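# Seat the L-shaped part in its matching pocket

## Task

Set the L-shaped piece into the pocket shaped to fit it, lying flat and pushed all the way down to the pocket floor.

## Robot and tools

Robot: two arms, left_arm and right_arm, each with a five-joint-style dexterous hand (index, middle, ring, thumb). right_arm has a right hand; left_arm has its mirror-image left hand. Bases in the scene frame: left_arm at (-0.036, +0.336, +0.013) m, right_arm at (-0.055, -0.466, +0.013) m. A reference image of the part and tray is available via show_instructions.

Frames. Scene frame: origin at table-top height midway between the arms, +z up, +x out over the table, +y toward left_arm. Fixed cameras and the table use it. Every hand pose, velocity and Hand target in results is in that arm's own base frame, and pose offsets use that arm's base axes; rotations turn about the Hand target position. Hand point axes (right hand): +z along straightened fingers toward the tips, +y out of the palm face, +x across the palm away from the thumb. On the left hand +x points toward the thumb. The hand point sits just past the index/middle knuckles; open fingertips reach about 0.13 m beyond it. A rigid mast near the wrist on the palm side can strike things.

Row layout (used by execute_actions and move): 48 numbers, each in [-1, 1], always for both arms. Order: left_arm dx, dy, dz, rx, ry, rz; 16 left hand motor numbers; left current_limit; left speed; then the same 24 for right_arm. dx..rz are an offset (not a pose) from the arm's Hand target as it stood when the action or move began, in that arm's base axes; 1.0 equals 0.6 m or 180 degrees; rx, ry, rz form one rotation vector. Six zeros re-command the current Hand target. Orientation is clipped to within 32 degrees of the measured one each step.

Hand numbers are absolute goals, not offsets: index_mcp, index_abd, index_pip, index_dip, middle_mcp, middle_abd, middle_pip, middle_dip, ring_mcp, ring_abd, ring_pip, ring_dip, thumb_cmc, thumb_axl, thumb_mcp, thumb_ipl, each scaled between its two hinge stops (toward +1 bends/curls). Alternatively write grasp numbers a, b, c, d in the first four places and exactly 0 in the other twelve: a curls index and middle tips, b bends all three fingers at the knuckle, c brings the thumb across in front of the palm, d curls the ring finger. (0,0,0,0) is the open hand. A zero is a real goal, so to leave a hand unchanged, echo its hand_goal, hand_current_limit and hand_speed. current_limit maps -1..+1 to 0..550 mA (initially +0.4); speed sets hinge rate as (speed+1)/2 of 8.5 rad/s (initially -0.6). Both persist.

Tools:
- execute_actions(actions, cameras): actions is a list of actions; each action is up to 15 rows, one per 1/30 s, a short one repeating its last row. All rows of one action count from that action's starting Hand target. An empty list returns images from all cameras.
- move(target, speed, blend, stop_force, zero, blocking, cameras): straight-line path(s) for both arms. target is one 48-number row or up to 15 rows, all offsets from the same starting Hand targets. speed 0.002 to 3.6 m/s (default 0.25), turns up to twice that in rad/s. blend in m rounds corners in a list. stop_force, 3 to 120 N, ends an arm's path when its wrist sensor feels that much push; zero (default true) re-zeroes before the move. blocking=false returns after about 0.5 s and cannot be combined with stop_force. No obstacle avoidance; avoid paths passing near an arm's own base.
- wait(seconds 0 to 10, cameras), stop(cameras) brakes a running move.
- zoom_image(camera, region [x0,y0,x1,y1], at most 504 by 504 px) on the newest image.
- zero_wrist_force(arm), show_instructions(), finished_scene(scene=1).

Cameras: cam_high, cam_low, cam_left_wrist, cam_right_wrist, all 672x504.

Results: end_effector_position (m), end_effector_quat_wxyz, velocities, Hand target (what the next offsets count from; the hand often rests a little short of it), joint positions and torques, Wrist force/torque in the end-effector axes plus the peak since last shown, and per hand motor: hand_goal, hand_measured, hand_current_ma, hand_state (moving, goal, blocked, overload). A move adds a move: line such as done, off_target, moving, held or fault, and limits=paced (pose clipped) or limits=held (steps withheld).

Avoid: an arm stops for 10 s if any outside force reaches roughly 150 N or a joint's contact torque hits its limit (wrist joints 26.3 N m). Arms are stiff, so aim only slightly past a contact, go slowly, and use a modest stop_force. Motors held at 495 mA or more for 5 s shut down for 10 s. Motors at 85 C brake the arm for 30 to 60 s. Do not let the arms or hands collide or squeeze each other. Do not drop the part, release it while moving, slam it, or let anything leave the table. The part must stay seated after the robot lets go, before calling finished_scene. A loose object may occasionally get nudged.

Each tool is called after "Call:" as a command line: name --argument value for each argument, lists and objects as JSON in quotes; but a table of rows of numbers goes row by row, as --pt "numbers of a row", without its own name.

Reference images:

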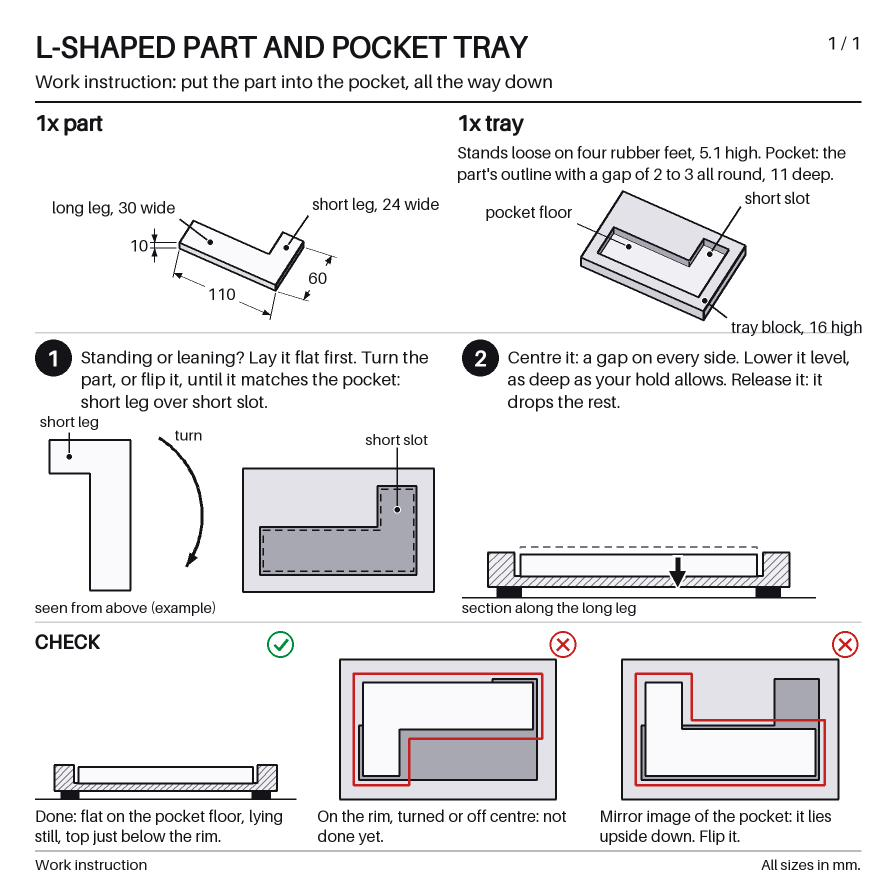

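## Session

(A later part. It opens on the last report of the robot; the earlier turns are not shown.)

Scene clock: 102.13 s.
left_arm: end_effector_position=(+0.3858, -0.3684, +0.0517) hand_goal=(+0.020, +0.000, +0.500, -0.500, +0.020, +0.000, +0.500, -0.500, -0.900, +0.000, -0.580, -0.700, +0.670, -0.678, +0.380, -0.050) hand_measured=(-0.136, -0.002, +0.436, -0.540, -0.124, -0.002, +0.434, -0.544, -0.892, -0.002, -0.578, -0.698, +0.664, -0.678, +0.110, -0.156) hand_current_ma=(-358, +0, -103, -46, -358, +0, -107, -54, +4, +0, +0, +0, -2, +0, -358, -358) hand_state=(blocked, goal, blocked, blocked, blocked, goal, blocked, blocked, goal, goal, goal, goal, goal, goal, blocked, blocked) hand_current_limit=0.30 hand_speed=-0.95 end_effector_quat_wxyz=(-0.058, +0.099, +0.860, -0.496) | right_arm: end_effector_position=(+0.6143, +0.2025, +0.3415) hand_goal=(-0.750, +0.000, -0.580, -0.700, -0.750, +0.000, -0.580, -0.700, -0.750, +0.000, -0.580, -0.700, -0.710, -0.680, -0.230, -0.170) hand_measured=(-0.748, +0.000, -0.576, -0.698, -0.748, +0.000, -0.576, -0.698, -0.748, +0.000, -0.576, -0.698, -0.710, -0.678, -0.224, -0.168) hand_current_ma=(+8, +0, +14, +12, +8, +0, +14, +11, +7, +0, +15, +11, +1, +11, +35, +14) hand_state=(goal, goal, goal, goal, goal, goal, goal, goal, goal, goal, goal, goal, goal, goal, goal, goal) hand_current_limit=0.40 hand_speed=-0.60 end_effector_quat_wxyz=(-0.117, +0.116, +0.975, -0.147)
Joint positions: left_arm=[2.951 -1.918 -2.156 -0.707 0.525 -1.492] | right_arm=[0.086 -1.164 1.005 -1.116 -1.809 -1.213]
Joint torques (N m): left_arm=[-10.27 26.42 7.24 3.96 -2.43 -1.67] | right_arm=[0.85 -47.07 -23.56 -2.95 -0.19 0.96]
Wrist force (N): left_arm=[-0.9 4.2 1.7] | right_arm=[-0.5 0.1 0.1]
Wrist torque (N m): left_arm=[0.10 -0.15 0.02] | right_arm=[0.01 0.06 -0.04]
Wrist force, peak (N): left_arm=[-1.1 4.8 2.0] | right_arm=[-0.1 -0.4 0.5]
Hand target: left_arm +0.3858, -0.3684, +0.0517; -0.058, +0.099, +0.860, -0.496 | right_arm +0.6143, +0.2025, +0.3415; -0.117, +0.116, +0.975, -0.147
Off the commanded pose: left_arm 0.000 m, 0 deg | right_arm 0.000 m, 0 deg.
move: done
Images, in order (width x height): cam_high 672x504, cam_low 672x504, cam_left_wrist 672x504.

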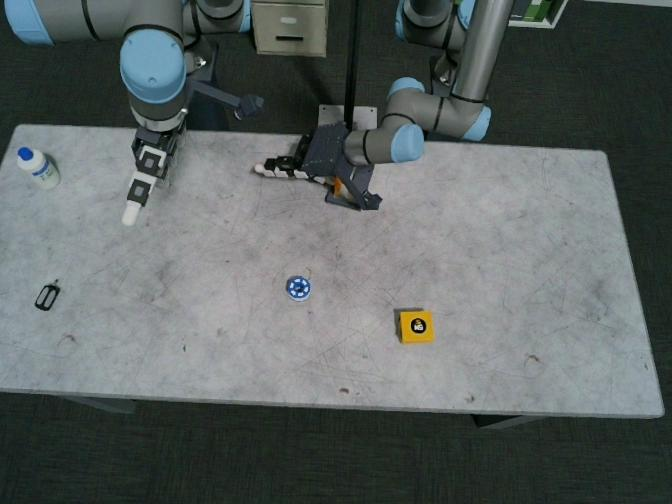

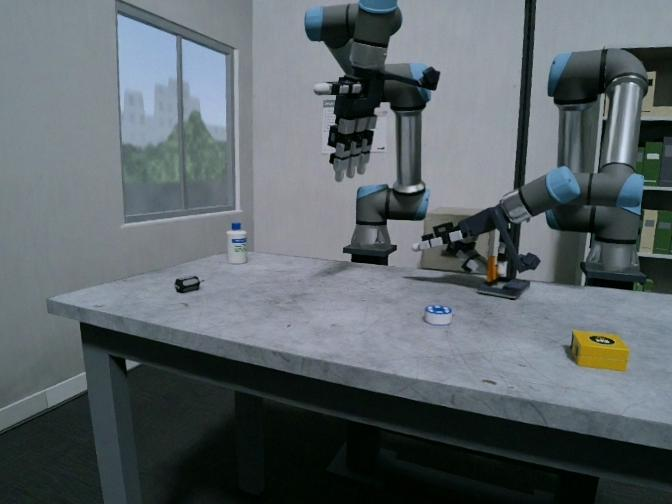

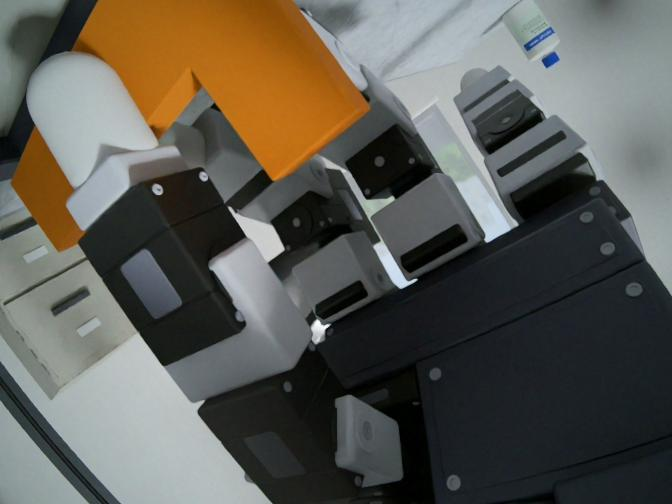

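Call:
zoom_image --camera "cam_high" --region '[320, 170, 370, 220]'

Call:
zoom_image --camera "cam_low" --region '[475, 260, 525, 305]'

Call:
zoom_image --camera "cam_left_wrist" --region '[0, 0, 160, 240]'

Scaled by 10.080 from the camera's 672x504 image, which has a finer 960x720 frame.

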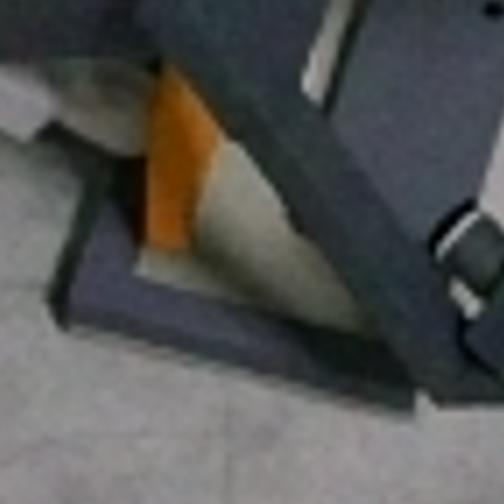

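Scaled by 10.080 from the camera's 672x504 image, which has a finer 960x720 frame.

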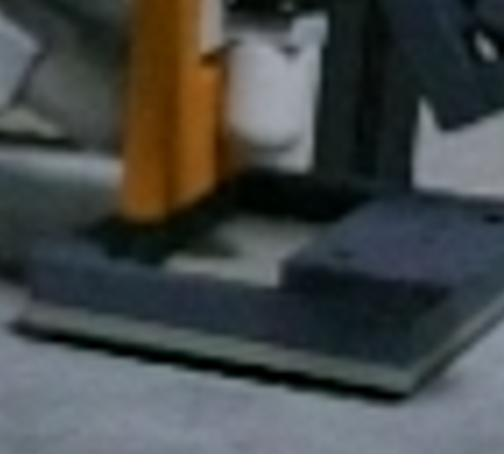

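Scaled by 2.100 from the camera's 672x504 image, which has a finer 960x720 frame.

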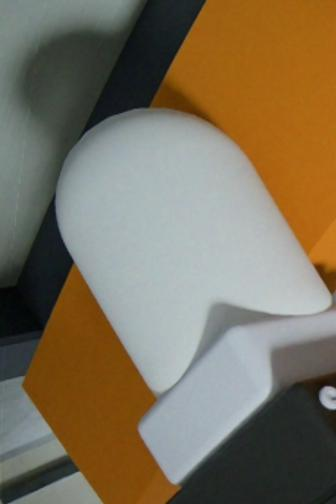

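Call:
move --target '[0,0,-0.0117, 0,0,0, 0.02,0,0.50,-0.50, 0.02,0,0.50,-0.50, -0.9,0,-0.58,-0.70, 0.671,-0.677,0.38,-0.05, 0.3, -0.95, 0,0,0,0,0,0, 0,0,0,0,0,0,0,0,0,0,0,0,0,0,0,0, 0.4, -0.6]' --speed 0.03 --cameras '["cam_high","cam_low","cam_left_wrist"]'

Call:
zoom_image --camera "cam_high" --region '[320, 170, 370, 220]'

Call:
zoom_image --camera "cam_low" --region '[475, 260, 525, 305]'

Call:
zoom_image --camera "cam_left_wrist" --region '[0, 0, 160, 240]'

Scene clock: 104.93 s.
left_arm: end_effector_position=(+0.3858, -0.3684, +0.0447) hand_goal=(+0.020, +0.000, +0.500, -0.500, +0.020, +0.000, +0.500, -0.500, -0.900, +0.000, -0.580, -0.700, +0.670, -0.678, +0.380, -0.050) hand_measured=(-0.136, -0.002, +0.436, -0.540, -0.124, -0.002, +0.434, -0.544, -0.892, -0.002, -0.578, -0.698, +0.664, -0.678, +0.110, -0.156) hand_current_ma=(-358, +0, -103, -46, -358, +0, -107, -54, +4, +0, +0, +0, -2, +0, -357, -357) hand_state=(blocked, goal, blocked, blocked, blocked, goal, blocked, blocked, goal, goal, goal, goal, goal, goal, blocked, blocked) hand_current_limit=0.30 hand_speed=-0.95 end_effector_quat_wxyz=(-0.058, +0.099, +0.860, -0.496) | right_arm: end_effector_position=(+0.6143, +0.2025, +0.3415) hand_goal=(-0.750, +0.000, -0.580, -0.700, -0.750, +0.000, -0.580, -0.700, -0.750, +0.000, -0.580, -0.700, -0.710, -0.680, -0.230, -0.170) hand_measured=(-0.748, +0.000, -0.576, -0.698, -0.748, +0.000, -0.576, -0.698, -0.748, +0.000, -0.576, -0.698, -0.710, -0.678, -0.224, -0.168) hand_current_ma=(+8, +0, +14, +12, +8, +0, +14, +11, +7, +0, +15, +11, +1, +11, +35, +14) hand_state=(goal, goal, goal, goal, goal, goal, goal, goal, goal, goal, goal, goal, goal, goal, goal, goal) hand_current_limit=0.40 hand_speed=-0.60 end_effector_quat_wxyz=(-0.117, +0.116, +0.975, -0.147)
Joint positions: left_arm=[2.951 -1.934 -2.161 -0.687 0.525 -1.492] | right_arm=[0.086 -1.164 1.005 -1.116 -1.809 -1.213]
Joint torques (N m): left_arm=[-6.63 25.82 5.66 4.17 -3.56 -1.15] | right_arm=[-0.29 -48.01 -23.6 -2.83 -0.12 0.84]
Wrist force (N): left_arm=[-1.0 4.3 2.0] | right_arm=[0.1 -0.1 0.4]
Wrist torque (N m): left_arm=[0.09 -0.12 0.01] | right_arm=[-0.05 -0.04 0.01]
Wrist force, peak (N): left_arm=[-1.2 4.6 2.0] | right_arm=[0.0 -0.5 0.4]
Hand target: left_arm +0.3858, -0.3684, +0.0446; -0.058, +0.099, +0.860, -0.496 | right_arm +0.6143, +0.2025, +0.3415; -0.117, +0.116, +0.975, -0.147
Off the commanded pose: left_arm 0.000 m, 0 deg | right_arm 0.000 m, 0 deg.
move: done
Images, in order (width x height): cam_high 672x504, cam_low 672x504, cam_left_wrist 672x504.

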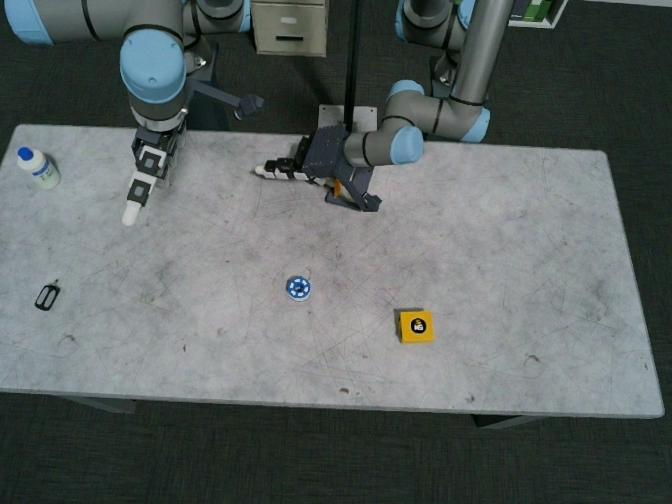

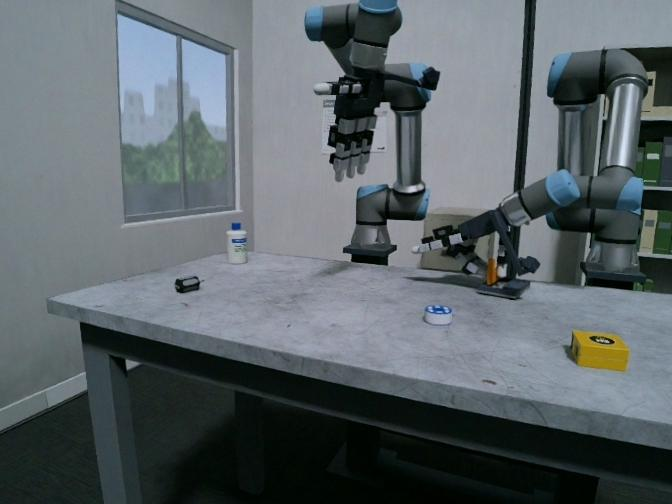

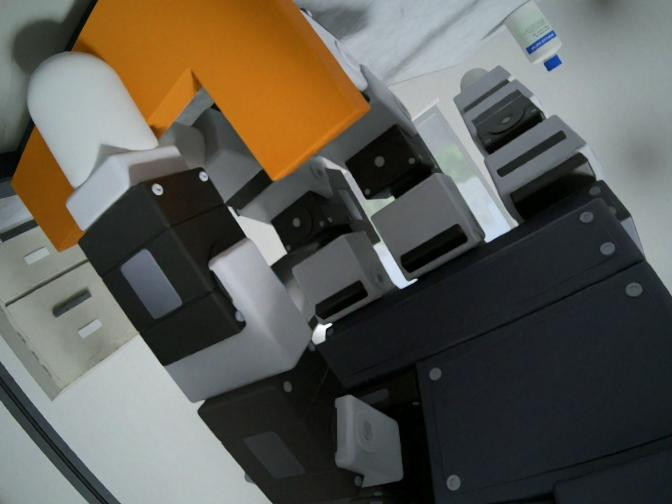

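Scaled by 10.080 from the camera's 672x504 image, which has a finer 960x720 frame.

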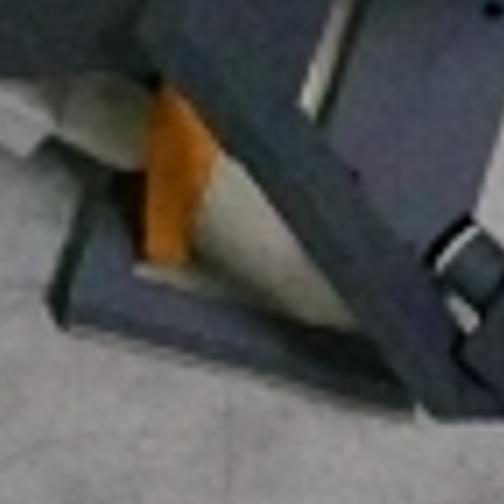

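Scaled by 10.080 from the camera's 672x504 image, which has a finer 960x720 frame.

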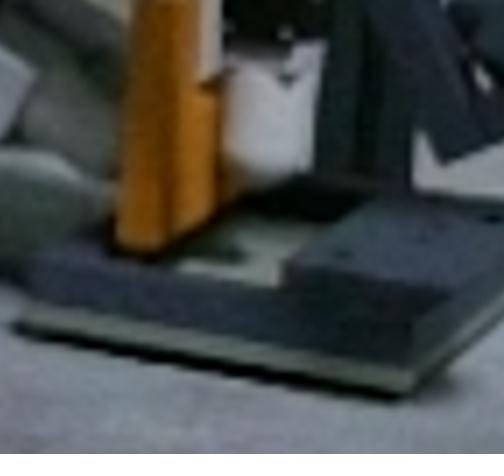

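Scaled by 2.100 from the camera's 672x504 image, which has a finer 960x720 frame.

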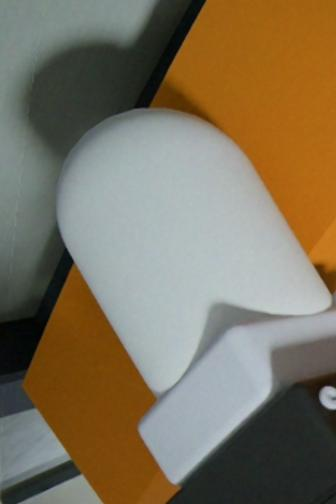

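Call:
zoom_image --camera "cam_left_wrist" --region '[0, 120, 90, 255]'

Scaled by 3.733 from the camera's 672x504 image, which has a finer 960x720 frame.

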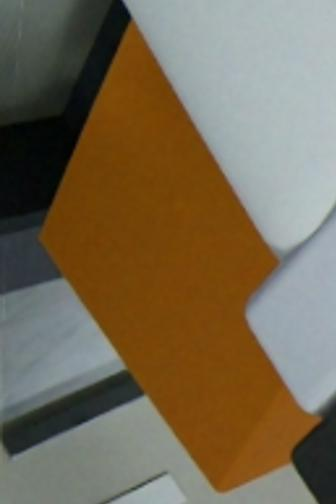

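Call:
move --target '[0.0033,-0.0007,-0.002, 0,0,0, 0.02,0,0.50,-0.50, 0.02,0,0.50,-0.50, -0.9,0,-0.58,-0.70, 0.671,-0.677,0.38,-0.05, 0.3, -0.95, 0,0,0,0,0,0, 0,0,0,0,0,0,0,0,0,0,0,0,0,0,0,0, 0.4, -0.6]' --speed 0.02 --cameras '["cam_high","cam_low","cam_left_wrist"]'

Call:
zoom_image --camera "cam_high" --region '[325, 180, 365, 210]'

Call:
zoom_image --camera "cam_low" --region '[475, 260, 525, 305]'

Call:
zoom_image --camera "cam_left_wrist" --region '[0, 120, 90, 255]'

Scene clock: 107.20 s.
left_arm: end_effector_position=(+0.3877, -0.3688, +0.0435) hand_goal=(+0.020, +0.000, +0.500, -0.500, +0.020, +0.000, +0.500, -0.500, -0.900, +0.000, -0.580, -0.700, +0.670, -0.678, +0.380, -0.050) hand_measured=(-0.136, -0.002, +0.436, -0.540, -0.124, -0.002, +0.434, -0.544, -0.892, -0.002, -0.578, -0.698, +0.664, -0.678, +0.110, -0.156) hand_current_ma=(-358, +0, -103, -46, -358, +0, -107, -54, +4, +0, +0, +0, -2, +0, -357, -357) hand_state=(blocked, goal, blocked, blocked, blocked, goal, blocked, blocked, goal, goal, goal, goal, goal, goal, blocked, blocked) hand_current_limit=0.30 hand_speed=-0.95 end_effector_quat_wxyz=(-0.058, +0.099, +0.860, -0.496) | right_arm: end_effector_position=(+0.6143, +0.2025, +0.3415) hand_goal=(-0.750, +0.000, -0.580, -0.700, -0.750, +0.000, -0.580, -0.700, -0.750, +0.000, -0.580, -0.700, -0.710, -0.680, -0.230, -0.170) hand_measured=(-0.748, +0.000, -0.576, -0.698, -0.748, +0.000, -0.576, -0.698, -0.748, +0.000, -0.576, -0.698, -0.710, -0.678, -0.224, -0.168) hand_current_ma=(+8, +0, +14, +12, +8, +0, +14, +11, +7, +0, +15, +11, +1, +11, +35, +14) hand_state=(goal, goal, goal, goal, goal, goal, goal, goal, goal, goal, goal, goal, goal, goal, goal, goal) hand_current_limit=0.40 hand_speed=-0.60 end_effector_quat_wxyz=(-0.117, +0.116, +0.975, -0.147)
Joint positions: left_arm=[2.951 -1.94 -2.156 -0.685 0.525 -1.492] | right_arm=[0.086 -1.164 1.005 -1.116 -1.809 -1.213]
Joint torques (N m): left_arm=[-10.36 24.93 25.11 4.09 -3.21 -1.65] | right_arm=[0.25 -47.05 -22.65 -2.88 0 0.96]
Wrist force (N): left_arm=[-0.8 4.5 1.8] | right_arm=[-0.1 -0.2 0.3]
Wrist torque (N m): left_arm=[0.13 -0.16 0.03] | right_arm=[-0.07 0.00 -0.01]
Wrist force, peak (N): left_arm=[-0.8 4.6 1.7] | right_arm=[0.4 -0.7 0.0]
Hand target: left_arm +0.3878, -0.3688, +0.0434; -0.058, +0.099, +0.860, -0.496 | right_arm +0.6143, +0.2025, +0.3415; -0.117, +0.116, +0.975, -0.147
Off the commanded pose: left_arm 0.000 m, 0 deg | right_arm 0.000 m, 0 deg.
move: done
Images, in order (width x height): cam_high 672x504, cam_low 672x504, cam_left_wrist 672x504.

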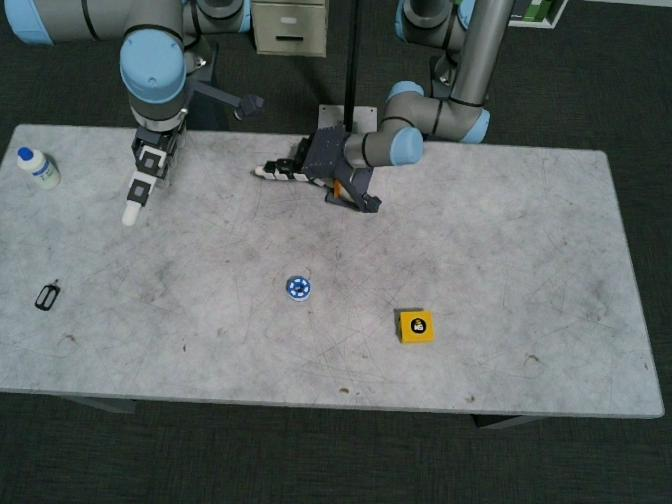

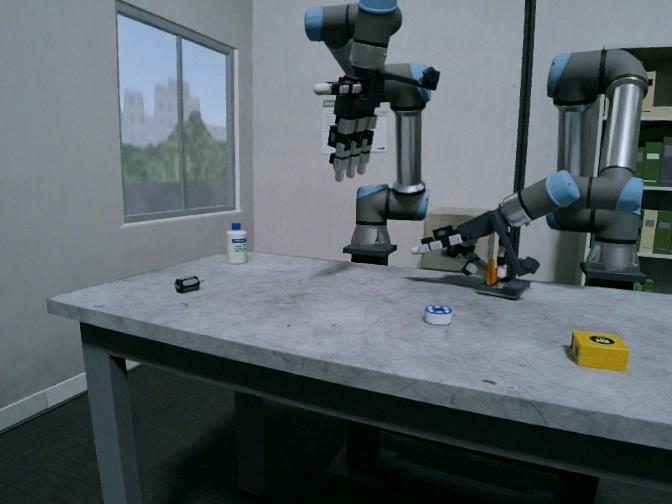

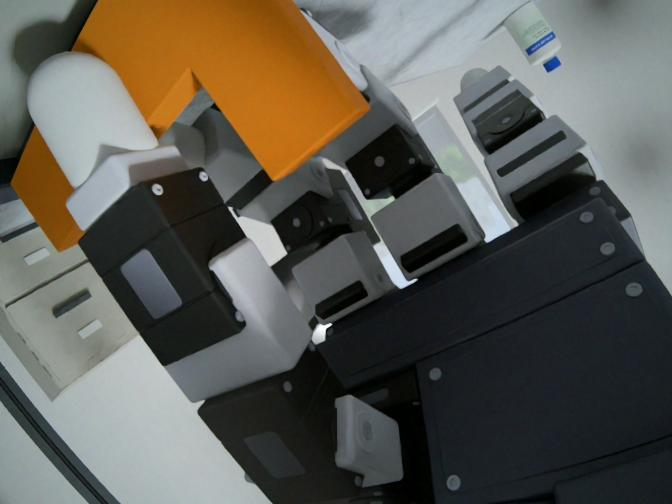

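Scaled by 12.600 from the camera's 672x504 image, which has a finer 960x720 frame.

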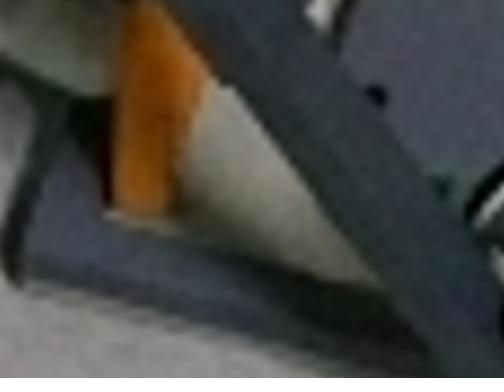

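Scaled by 10.080 from the camera's 672x504 image, which has a finer 960x720 frame.

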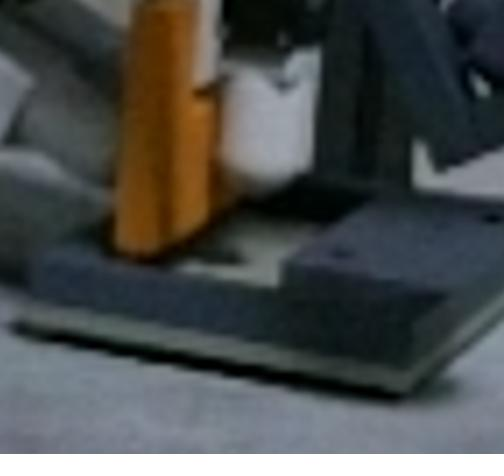

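Scaled by 3.733 from the camera's 672x504 image, which has a finer 960x720 frame.

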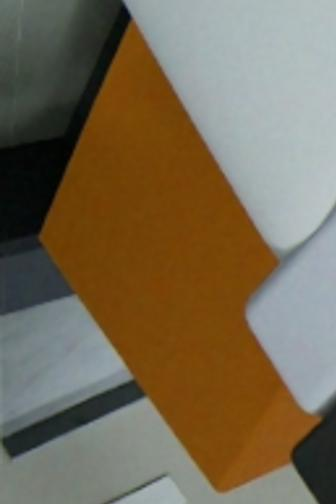

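Call:
move --target '[0.0023,0.0012,0, 0,0,0, 0.02,0,0.50,-0.50, 0.02,0,0.50,-0.50, -0.9,0,-0.58,-0.70, 0.671,-0.677,0.38,-0.05, 0.3, -0.95, 0,0,0,0,0,0, 0,0,0,0,0,0,0,0,0,0,0,0,0,0,0,0, 0.4, -0.6]' --speed 0.02

Call:
move --target '[0,0,-0.0075, 0,0,0, 0.02,0,0.50,-0.50, 0.02,0,0.50,-0.50, -0.9,0,-0.58,-0.70, 0.671,-0.677,0.38,-0.05, 0.3, -0.95, 0,0,0,0,0,0, 0,0,0,0,0,0,0,0,0,0,0,0,0,0,0,0, 0.4, -0.6]' --speed 0.01 --stop_force 3 --cameras '["cam_high","cam_low","cam_left_wrist"]'

Call:
zoom_image --camera "cam_high" --region '[325, 180, 365, 210]'

Call:
zoom_image --camera "cam_low" --region '[475, 260, 525, 305]'

Call:
zoom_image --camera "cam_left_wrist" --region '[0, 120, 90, 255]'

Scene clock: 109.50 s.
left_arm: end_effector_position=(+0.3891, -0.3682, +0.0435) hand_goal=(+0.020, +0.000, +0.500, -0.500, +0.020, +0.000, +0.500, -0.500, -0.900, +0.000, -0.580, -0.700, +0.670, -0.678, +0.380, -0.050) hand_measured=(-0.136, -0.002, +0.436, -0.540, -0.124, -0.002, +0.434, -0.544, -0.892, -0.002, -0.578, -0.698, +0.664, -0.678, +0.110, -0.156) hand_current_ma=(-358, +0, -103, -46, -357, +0, -107, -54, +4, +0, +0, +0, -2, +0, -358, -357) hand_state=(blocked, goal, blocked, blocked, blocked, goal, blocked, blocked, goal, goal, goal, goal, goal, goal, blocked, blocked) hand_current_limit=0.30 hand_speed=-0.95 end_effector_quat_wxyz=(-0.058, +0.099, +0.860, -0.497) | right_arm: end_effector_position=(+0.6143, +0.2025, +0.3415) hand_goal=(-0.750, +0.000, -0.580, -0.700, -0.750, +0.000, -0.580, -0.700, -0.750, +0.000, -0.580, -0.700, -0.710, -0.680, -0.230, -0.170) hand_measured=(-0.748, +0.000, -0.576, -0.698, -0.748, +0.000, -0.576, -0.698, -0.748, +0.000, -0.576, -0.698, -0.710, -0.678, -0.224, -0.168) hand_current_ma=(+8, +0, +14, +12, +8, +0, +14, +11, +7, +0, +15, +11, +1, +11, +35, +14) hand_state=(goal, goal, goal, goal, goal, goal, goal, goal, goal, goal, goal, goal, goal, goal, goal, goal) hand_current_limit=0.40 hand_speed=-0.60 end_effector_quat_wxyz=(-0.117, +0.116, +0.975, -0.147)
Joint positions: left_arm=[2.953 -1.941 -2.153 -0.69 0.525 -1.488] | right_arm=[0.086 -1.164 1.005 -1.116 -1.809 -1.213]
Joint torques (N m): left_arm=[9.16 27.19 24.29 0.5 0.9 1.13] | right_arm=[-0.35 -47.9 -23.08 -2.87 -0.04 1.03]
Wrist force (N): left_arm=[-0.8 4.5 1.6] | right_arm=[0.1 -0.3 0.1]
Wrist torque (N m): left_arm=[0.15 -0.15 -0.13] | right_arm=[-0.06 -0.03 0.01]
Wrist force, peak (N): left_arm=[-0.8 4.5 2.0] | right_arm=[0.1 -0.2 0.6]
Hand target: left_arm +0.3892, -0.3681, +0.0434; -0.058, +0.099, +0.860, -0.496 | right_arm +0.6143, +0.2025, +0.3415; -0.117, +0.116, +0.975, -0.147
Off the commanded pose: left_arm 0.000 m, 0 deg | right_arm 0.000 m, 0 deg.
move: done

Scene clock: 110.93 s.
left_arm: end_effector_position=(+0.3892, -0.3681, +0.0389) hand_goal=(+0.020, +0.000, +0.500, -0.500, +0.020, +0.000, +0.500, -0.500, -0.900, +0.000, -0.580, -0.700, +0.670, -0.678, +0.380, -0.050) hand_measured=(-0.136, -0.002, +0.436, -0.540, -0.124, -0.002, +0.434, -0.544, -0.892, -0.002, -0.578, -0.698, +0.664, -0.678, +0.110, -0.156) hand_current_ma=(-358, +0, -103, -46, -358, +0, -107, -54, +4, +0, +0, +0, -2, +0, -357, -358) hand_state=(blocked, goal, blocked, blocked, blocked, goal, blocked, blocked, goal, goal, goal, goal, goal, goal, blocked, blocked) hand_current_limit=0.30 hand_speed=-0.95 end_effector_quat_wxyz=(-0.058, +0.099, +0.860, -0.496) | right_arm: end_effector_position=(+0.6143, +0.2025, +0.3415) hand_goal=(-0.750, +0.000, -0.580, -0.700, -0.750, +0.000, -0.580, -0.700, -0.750, +0.000, -0.580, -0.700, -0.710, -0.680, -0.230, -0.170) hand_measured=(-0.748, +0.000, -0.576, -0.698, -0.748, +0.000, -0.576, -0.698, -0.748, +0.000, -0.576, -0.698, -0.710, -0.678, -0.224, -0.168) hand_current_ma=(+8, +0, +14, +12, +8, +0, +14, +11, +7, +0, +15, +11, +1, +11, +35, +14) hand_state=(goal, goal, goal, goal, goal, goal, goal, goal, goal, goal, goal, goal, goal, goal, goal, goal) hand_current_limit=0.40 hand_speed=-0.60 end_effector_quat_wxyz=(-0.117, +0.116, +0.975, -0.147)
Joint positions: left_arm=[2.953 -1.952 -2.155 -0.678 0.526 -1.488] | right_arm=[0.086 -1.164 1.005 -1.116 -1.809 -1.213]
Joint torques (N m): left_arm=[5.98 25.78 5.64 3.89 1.52 -1.04] | right_arm=[-0.9 -47.91 -23.45 -2.9 -0.01 1.11]
Wrist force (N): left_arm=[-1.0 4.4 1.9] | right_arm=[-0.4 -0.3 0.3]
Wrist torque (N m): left_arm=[0.12 -0.12 -0.15] | right_arm=[-0.06 0.04 -0.04]
Wrist force, peak (N): left_arm=[-1.0 4.5 2.1] | right_arm=[0.0 -0.6 0.1]
Hand target: left_arm +0.3892, -0.3681, +0.0389; -0.058, +0.099, +0.860, -0.496 | right_arm +0.6143, +0.2025, +0.3415; -0.117, +0.116, +0.975, -0.147
Off the commanded pose: left_arm 0.000 m, 0 deg | right_arm 0.000 m, 0 deg.
move: done
Images, in order (width x height): cam_high 672x504, cam_low 672x504, cam_left_wrist 672x504.

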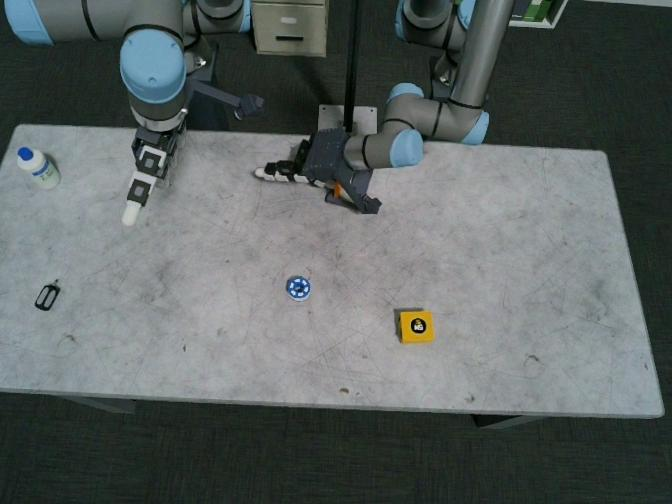

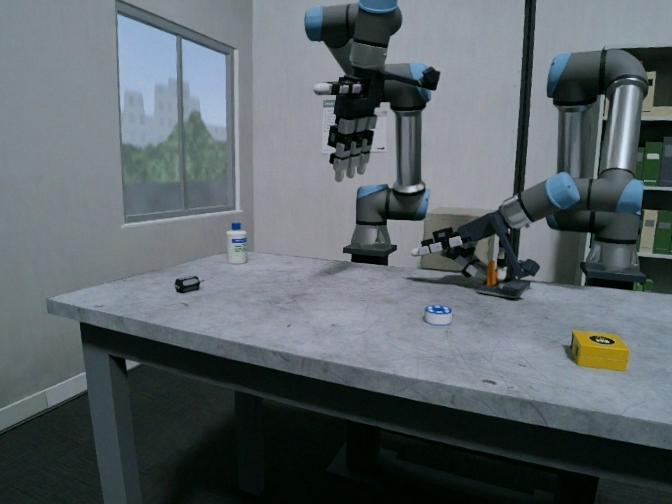

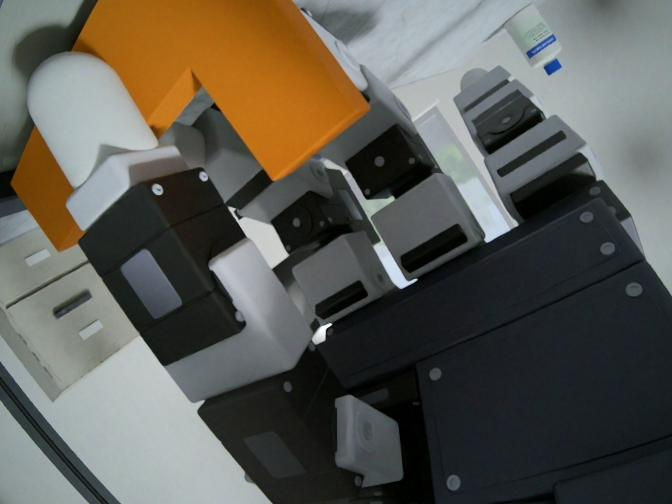

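Scaled by 12.600 from the camera's 672x504 image, which has a finer 960x720 frame.

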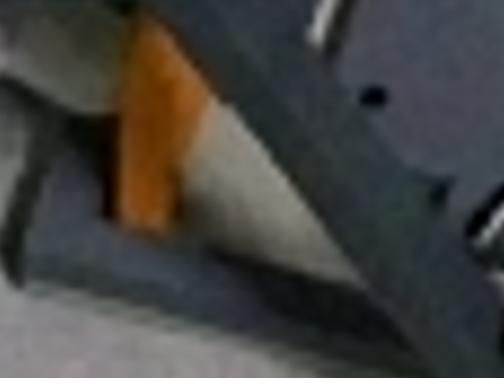

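Scaled by 10.080 from the camera's 672x504 image, which has a finer 960x720 frame.

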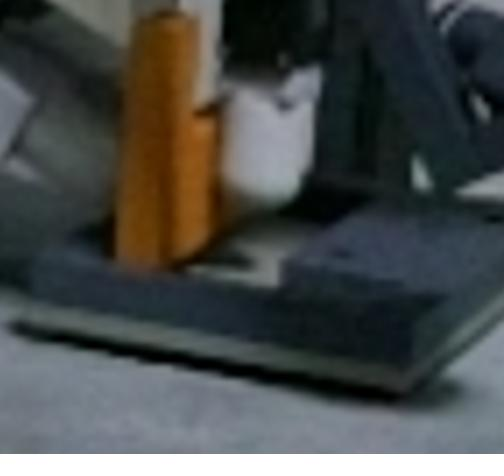

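Scaled by 3.733 from the camera's 672x504 image, which has a finer 960x720 frame.

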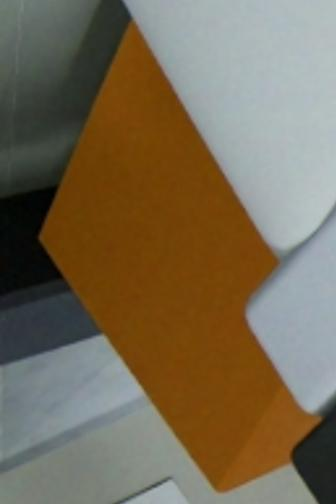

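Call:
move --target '[0,0,-0.0105, 0,0,0, 0.02,0,0.50,-0.50, 0.02,0,0.50,-0.50, -0.9,0,-0.58,-0.70, 0.671,-0.677,0.38,-0.05, 0.3, -0.95, 0,0,0,0,0,0, 0,0,0,0,0,0,0,0,0,0,0,0,0,0,0,0, 0.4, -0.6]' --speed 0.008 --stop_force 3 --cameras '["cam_high","cam_low","cam_left_wrist"]'

Call:
zoom_image --camera "cam_high" --region '[325, 180, 365, 210]'

Call:
zoom_image --camera "cam_low" --region '[475, 260, 525, 305]'

Call:
zoom_image --camera "cam_left_wrist" --region '[0, 0, 360, 270]'

Scene clock: 113.13 s.
left_arm: end_effector_position=(+0.3892, -0.3681, +0.0326) hand_goal=(+0.020, +0.000, +0.500, -0.500, +0.020, +0.000, +0.500, -0.500, -0.900, +0.000, -0.580, -0.700, +0.670, -0.678, +0.380, -0.050) hand_measured=(-0.136, -0.002, +0.436, -0.536, -0.124, -0.002, +0.434, -0.544, -0.892, -0.002, -0.578, -0.698, +0.664, -0.678, +0.110, -0.156) hand_current_ma=(-357, +0, -103, -41, -357, +0, -107, -54, +4, +0, +0, +0, -2, +0, -358, -357) hand_state=(blocked, goal, blocked, blocked, blocked, goal, blocked, blocked, goal, goal, goal, goal, goal, goal, blocked, blocked) hand_current_limit=0.30 hand_speed=-0.95 end_effector_quat_wxyz=(-0.058, +0.099, +0.860, -0.496) | right_arm: end_effector_position=(+0.6143, +0.2025, +0.3415) hand_goal=(-0.750, +0.000, -0.580, -0.700, -0.750, +0.000, -0.580, -0.700, -0.750, +0.000, -0.580, -0.700, -0.710, -0.680, -0.230, -0.170) hand_measured=(-0.748, +0.000, -0.576, -0.698, -0.748, +0.000, -0.576, -0.698, -0.748, +0.000, -0.576, -0.698, -0.710, -0.678, -0.224, -0.168) hand_current_ma=(+8, +0, +14, +12, +8, +0, +14, +11, +7, +0, +15, +11, +1, +11, +35, +14) hand_state=(goal, goal, goal, goal, goal, goal, goal, goal, goal, goal, goal, goal, goal, goal, goal, goal) hand_current_limit=0.40 hand_speed=-0.60 end_effector_quat_wxyz=(-0.117, +0.116, +0.975, -0.147)
Joint positions: left_arm=[2.953 -1.966 -2.158 -0.66 0.526 -1.488] | right_arm=[0.086 -1.164 1.005 -1.116 -1.809 -1.213]
Joint torques (N m): left_arm=[1.21 26.2 4.76 3.93 1.36 -1.05] | right_arm=[0.47 -48.68 -23.49 -2.94 -0.13 1.09]
Wrist force (N): left_arm=[-0.8 2.3 1.6] | right_arm=[0.0 -0.2 0.4]
Wrist torque (N m): left_arm=[0.11 -0.11 -0.20] | right_arm=[-0.05 -0.02 0.00]
Wrist force, peak (N): left_arm=[-0.7 4.7 1.8] | right_arm=[-0.6 -0.1 0.4]
Hand target: left_arm +0.3892, -0.3681, +0.0326; -0.058, +0.099, +0.860, -0.496 | right_arm +0.6143, +0.2025, +0.3415; -0.117, +0.116, +0.975, -0.147
Off the commanded pose: left_arm 0.000 m, 0 deg | right_arm 0.000 m, 0 deg.
move: done
Images, in order (width x height): cam_high 672x504, cam_low 672x504, cam_left_wrist 672x504.

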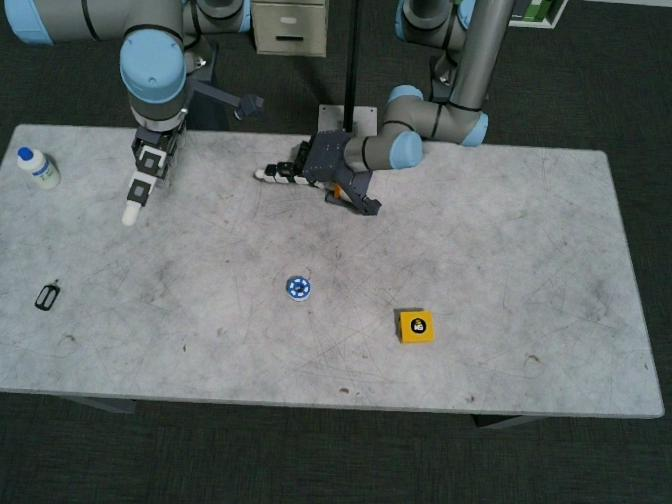

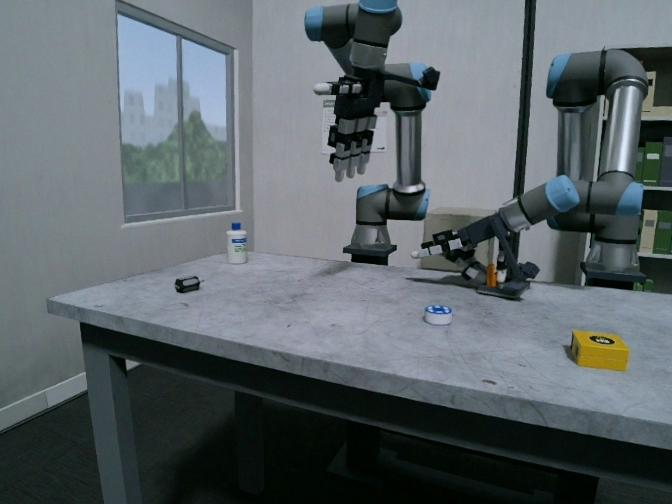

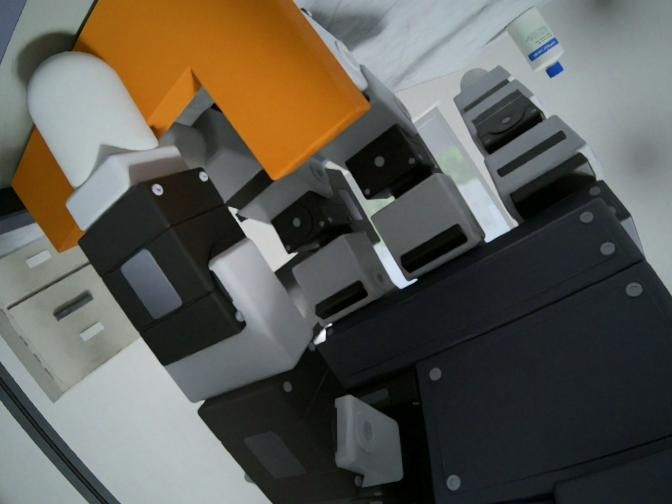

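Scaled by 12.600 from the camera's 672x504 image, which has a finer 960x720 frame.

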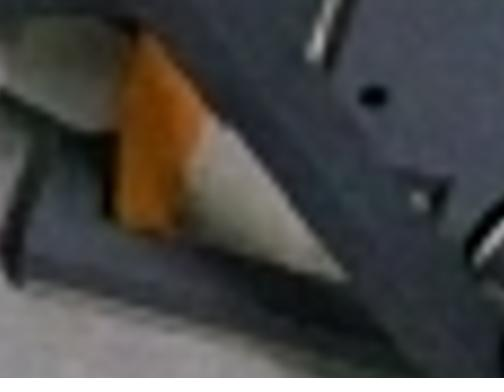

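Scaled by 10.080 from the camera's 672x504 image, which has a finer 960x720 frame.

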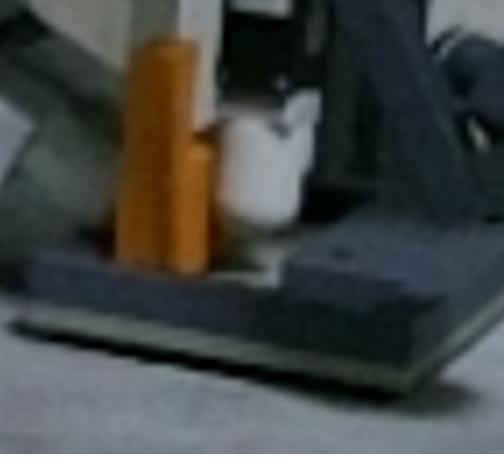

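Scaled by 1.400 from the camera's 672x504 image, which has a finer 960x720 frame.

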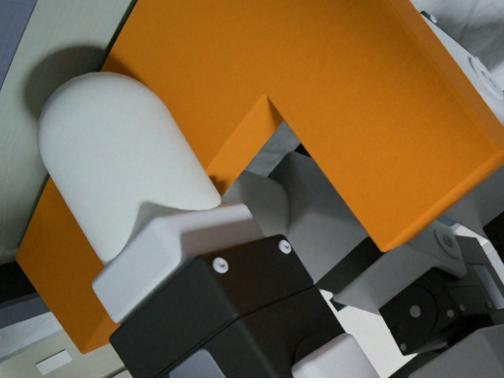

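Call:
move --target '[0,0,0, 0,0,0, -0.136,0,0.436,-0.54, -0.124,0,0.434,-0.544, -0.9,0,-0.58,-0.70, 0.671,-0.677,0.11,-0.156, 0.3, -0.95, 0,0,0,0,0,0, 0,0,0,0,0,0,0,0,0,0,0,0,0,0,0,0, 0.4, -0.6]' --speed 0.02

Call:
move --target '[0,0,0.0017, 0,0,0, -0.393,0,0.661,-0.551, -0.393,0,0.661,-0.551, -0.9,0,-0.58,-0.70, 0.671,-0.677,0.0,-0.1676, 0.4, -0.93, 0,0,0,0,0,0, 0,0,0,0,0,0,0,0,0,0,0,0,0,0,0,0, 0.4, -0.6]' --speed 0.005 --cameras '["cam_high","cam_low","cam_left_wrist"]'

Call:
zoom_image --camera "cam_high" --region '[315, 160, 375, 220]'

Call:
zoom_image --camera "cam_low" --region '[465, 255, 535, 305]'

Call:
zoom_image --camera "cam_left_wrist" --region '[0, 0, 360, 270]'

Scene clock: 115.47 s.
left_arm: end_effector_position=(+0.3892, -0.3681, +0.0326) hand_goal=(-0.136, +0.000, +0.436, -0.540, -0.124, +0.000, +0.434, -0.544, -0.900, +0.000, -0.580, -0.700, +0.670, -0.678, +0.110, -0.156) hand_measured=(-0.136, -0.002, +0.432, -0.544, -0.124, -0.002, +0.428, -0.550, -0.892, -0.002, -0.578, -0.698, +0.664, -0.678, +0.100, -0.156) hand_current_ma=(-75, +0, -1, -1, -73, +0, -2, -2, +4, +0, +0, +0, -2, +0, -104, -73) hand_state=(moving, goal, goal, goal, moving, goal, goal, goal, goal, goal, goal, goal, goal, goal, moving, moving) hand_current_limit=0.30 hand_speed=-0.95 end_effector_quat_wxyz=(-0.058, +0.099, +0.860, -0.496) | right_arm: end_effector_position=(+0.6143, +0.2025, +0.3415) hand_goal=(-0.750, +0.000, -0.580, -0.700, -0.750, +0.000, -0.580, -0.700, -0.750, +0.000, -0.580, -0.700, -0.710, -0.680, -0.230, -0.170) hand_measured=(-0.748, +0.000, -0.576, -0.698, -0.748, +0.000, -0.576, -0.698, -0.748, +0.000, -0.576, -0.698, -0.710, -0.678, -0.224, -0.168) hand_current_ma=(+8, +0, +14, +12, +8, +0, +14, +11, +7, +0, +15, +11, +1, +11, +35, +14) hand_state=(goal, goal, goal, goal, goal, goal, goal, goal, goal, goal, goal, goal, goal, goal, goal, goal) hand_current_limit=0.40 hand_speed=-0.60 end_effector_quat_wxyz=(-0.117, +0.116, +0.975, -0.147)
Joint positions: left_arm=[2.953 -1.966 -2.158 -0.66 0.526 -1.488] | right_arm=[0.086 -1.164 1.005 -1.116 -1.809 -1.213]
Joint torques (N m): left_arm=[-7.11 25.17 5.06 3.89 1.23 -1.02] | right_arm=[0.88 -47.82 -23.67 -2.8 0.06 1.11]
Wrist force (N): left_arm=[-0.9 -2.6 1.4] | right_arm=[0.2 0.2 -0.1]
Wrist torque (N m): left_arm=[0.03 -0.14 -0.17] | right_arm=[0.03 -0.03 0.02]
Wrist force, peak (N): left_arm=[-0.9 -2.6 1.4] | right_arm=[-0.1 -0.1 0.6]
Hand target: left_arm +0.3892, -0.3681, +0.0326; -0.058, +0.099, +0.860, -0.496 | right_arm +0.6143, +0.2025, +0.3415; -0.117, +0.116, +0.975, -0.147
Off the commanded pose: left_arm 0.000 m, 0 deg | right_arm 0.000 m, 0 deg.
move: done

Scene clock: 117.07 s.
left_arm: end_effector_position=(+0.3892, -0.3681, +0.0337) hand_goal=(-0.394, +0.000, +0.660, -0.552, -0.394, +0.000, +0.660, -0.552, -0.900, +0.000, -0.580, -0.700, +0.670, -0.678, +0.000, -0.168) hand_measured=(-0.384, -0.002, +0.654, -0.554, -0.386, -0.002, +0.652, -0.556, -0.892, -0.002, -0.578, -0.698, +0.666, -0.678, +0.004, -0.166) hand_current_ma=(+6, +0, -2, +0, +4, +0, -3, -1, +4, +0, +0, +0, -1, +0, +1, +0) hand_state=(goal, goal, goal, goal, goal, goal, goal, goal, goal, goal, goal, goal, goal, goal, goal, goal) hand_current_limit=0.40 hand_speed=-0.93 end_effector_quat_wxyz=(-0.058, +0.099, +0.860, -0.496) | right_arm: end_effector_position=(+0.6143, +0.2025, +0.3415) hand_goal=(-0.750, +0.000, -0.580, -0.700, -0.750, +0.000, -0.580, -0.700, -0.750, +0.000, -0.580, -0.700, -0.710, -0.680, -0.230, -0.170) hand_measured=(-0.748, +0.000, -0.576, -0.698, -0.748, +0.000, -0.576, -0.698, -0.748, +0.000, -0.576, -0.698, -0.710, -0.678, -0.224, -0.168) hand_current_ma=(+8, +0, +14, +12, +8, +0, +14, +11, +7, +0, +15, +11, +1, +11, +35, +14) hand_state=(goal, goal, goal, goal, goal, goal, goal, goal, goal, goal, goal, goal, goal, goal, goal, goal) hand_current_limit=0.40 hand_speed=-0.60 end_effector_quat_wxyz=(-0.117, +0.116, +0.975, -0.147)
Joint positions: left_arm=[2.953 -1.964 -2.158 -0.663 0.526 -1.488] | right_arm=[0.086 -1.164 1.005 -1.116 -1.809 -1.213]
Joint torques (N m): left_arm=[-7.26 41.81 24.1 0.49 1.23 -0.09] | right_arm=[-0.7 -48.81 -23.83 -2.92 0 1.21]
Wrist force (N): left_arm=[-0.8 4.3 1.7] | right_arm=[-0.1 0.0 0.3]
Wrist torque (N m): left_arm=[0.10 -0.16 -0.12] | right_arm=[-0.02 0.00 -0.02]
Wrist force, peak (N): left_arm=[-1.0 4.7 1.9] | right_arm=[-0.2 -0.2 0.6]
Hand target: left_arm +0.3892, -0.3681, +0.0337; -0.058, +0.099, +0.860, -0.496 | right_arm +0.6143, +0.2025, +0.3415; -0.117, +0.116, +0.975, -0.147
Off the commanded pose: left_arm 0.000 m, 0 deg | right_arm 0.000 m, 0 deg.
move: done
Images, in order (width x height): cam_high 672x504, cam_low 672x504, cam_left_wrist 672x504.

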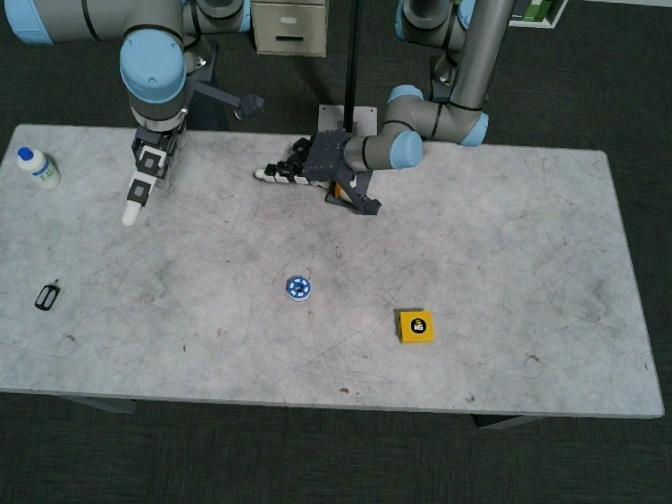

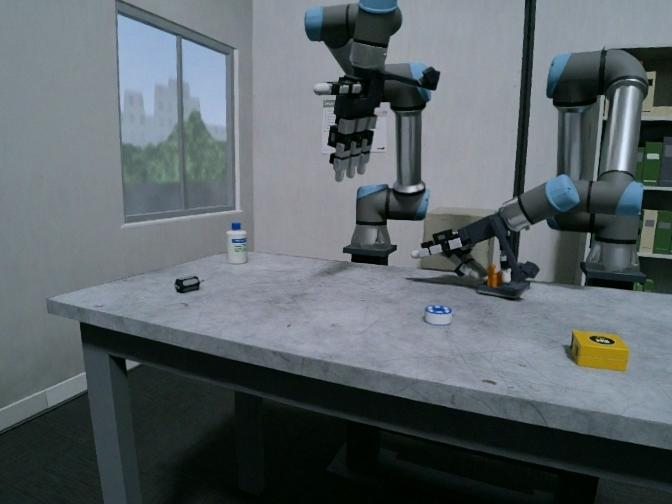

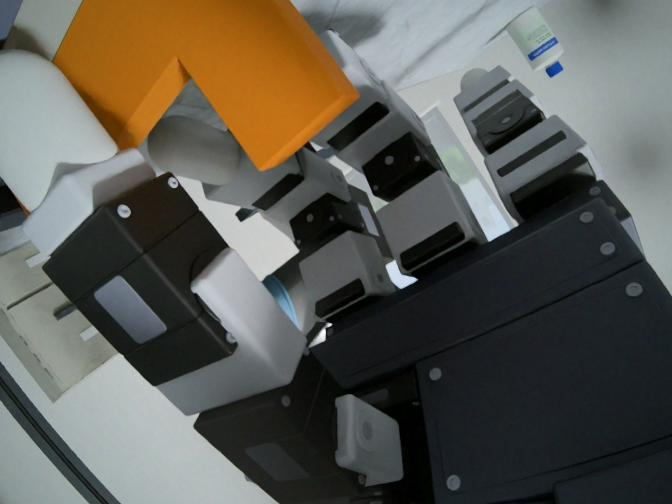

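Scaled by 8.400 from the camera's 672x504 image, which has a finer 960x720 frame.

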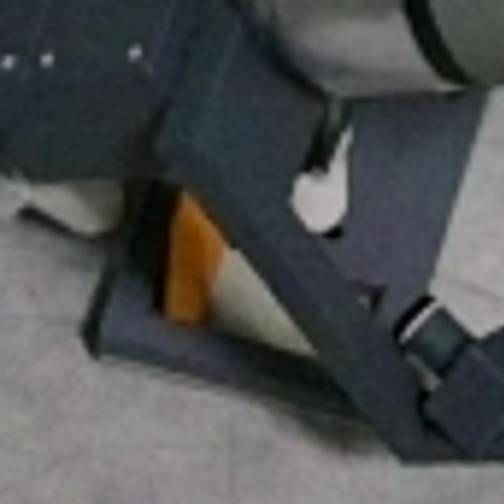

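Scaled by 7.200 from the camera's 672x504 image, which has a finer 960x720 frame.

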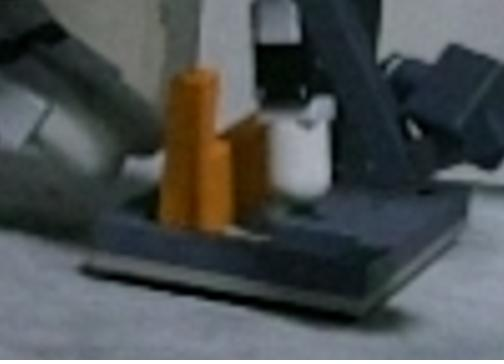

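Scaled by 1.400 from the camera's 672x504 image, which has a finer 960x720 frame.

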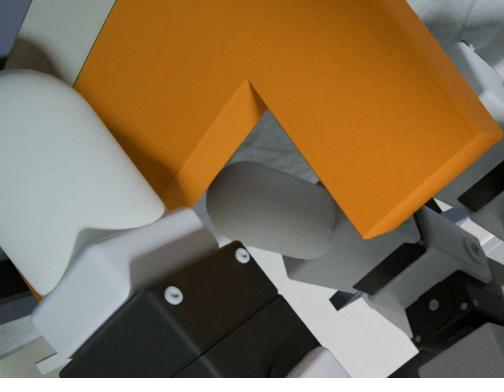

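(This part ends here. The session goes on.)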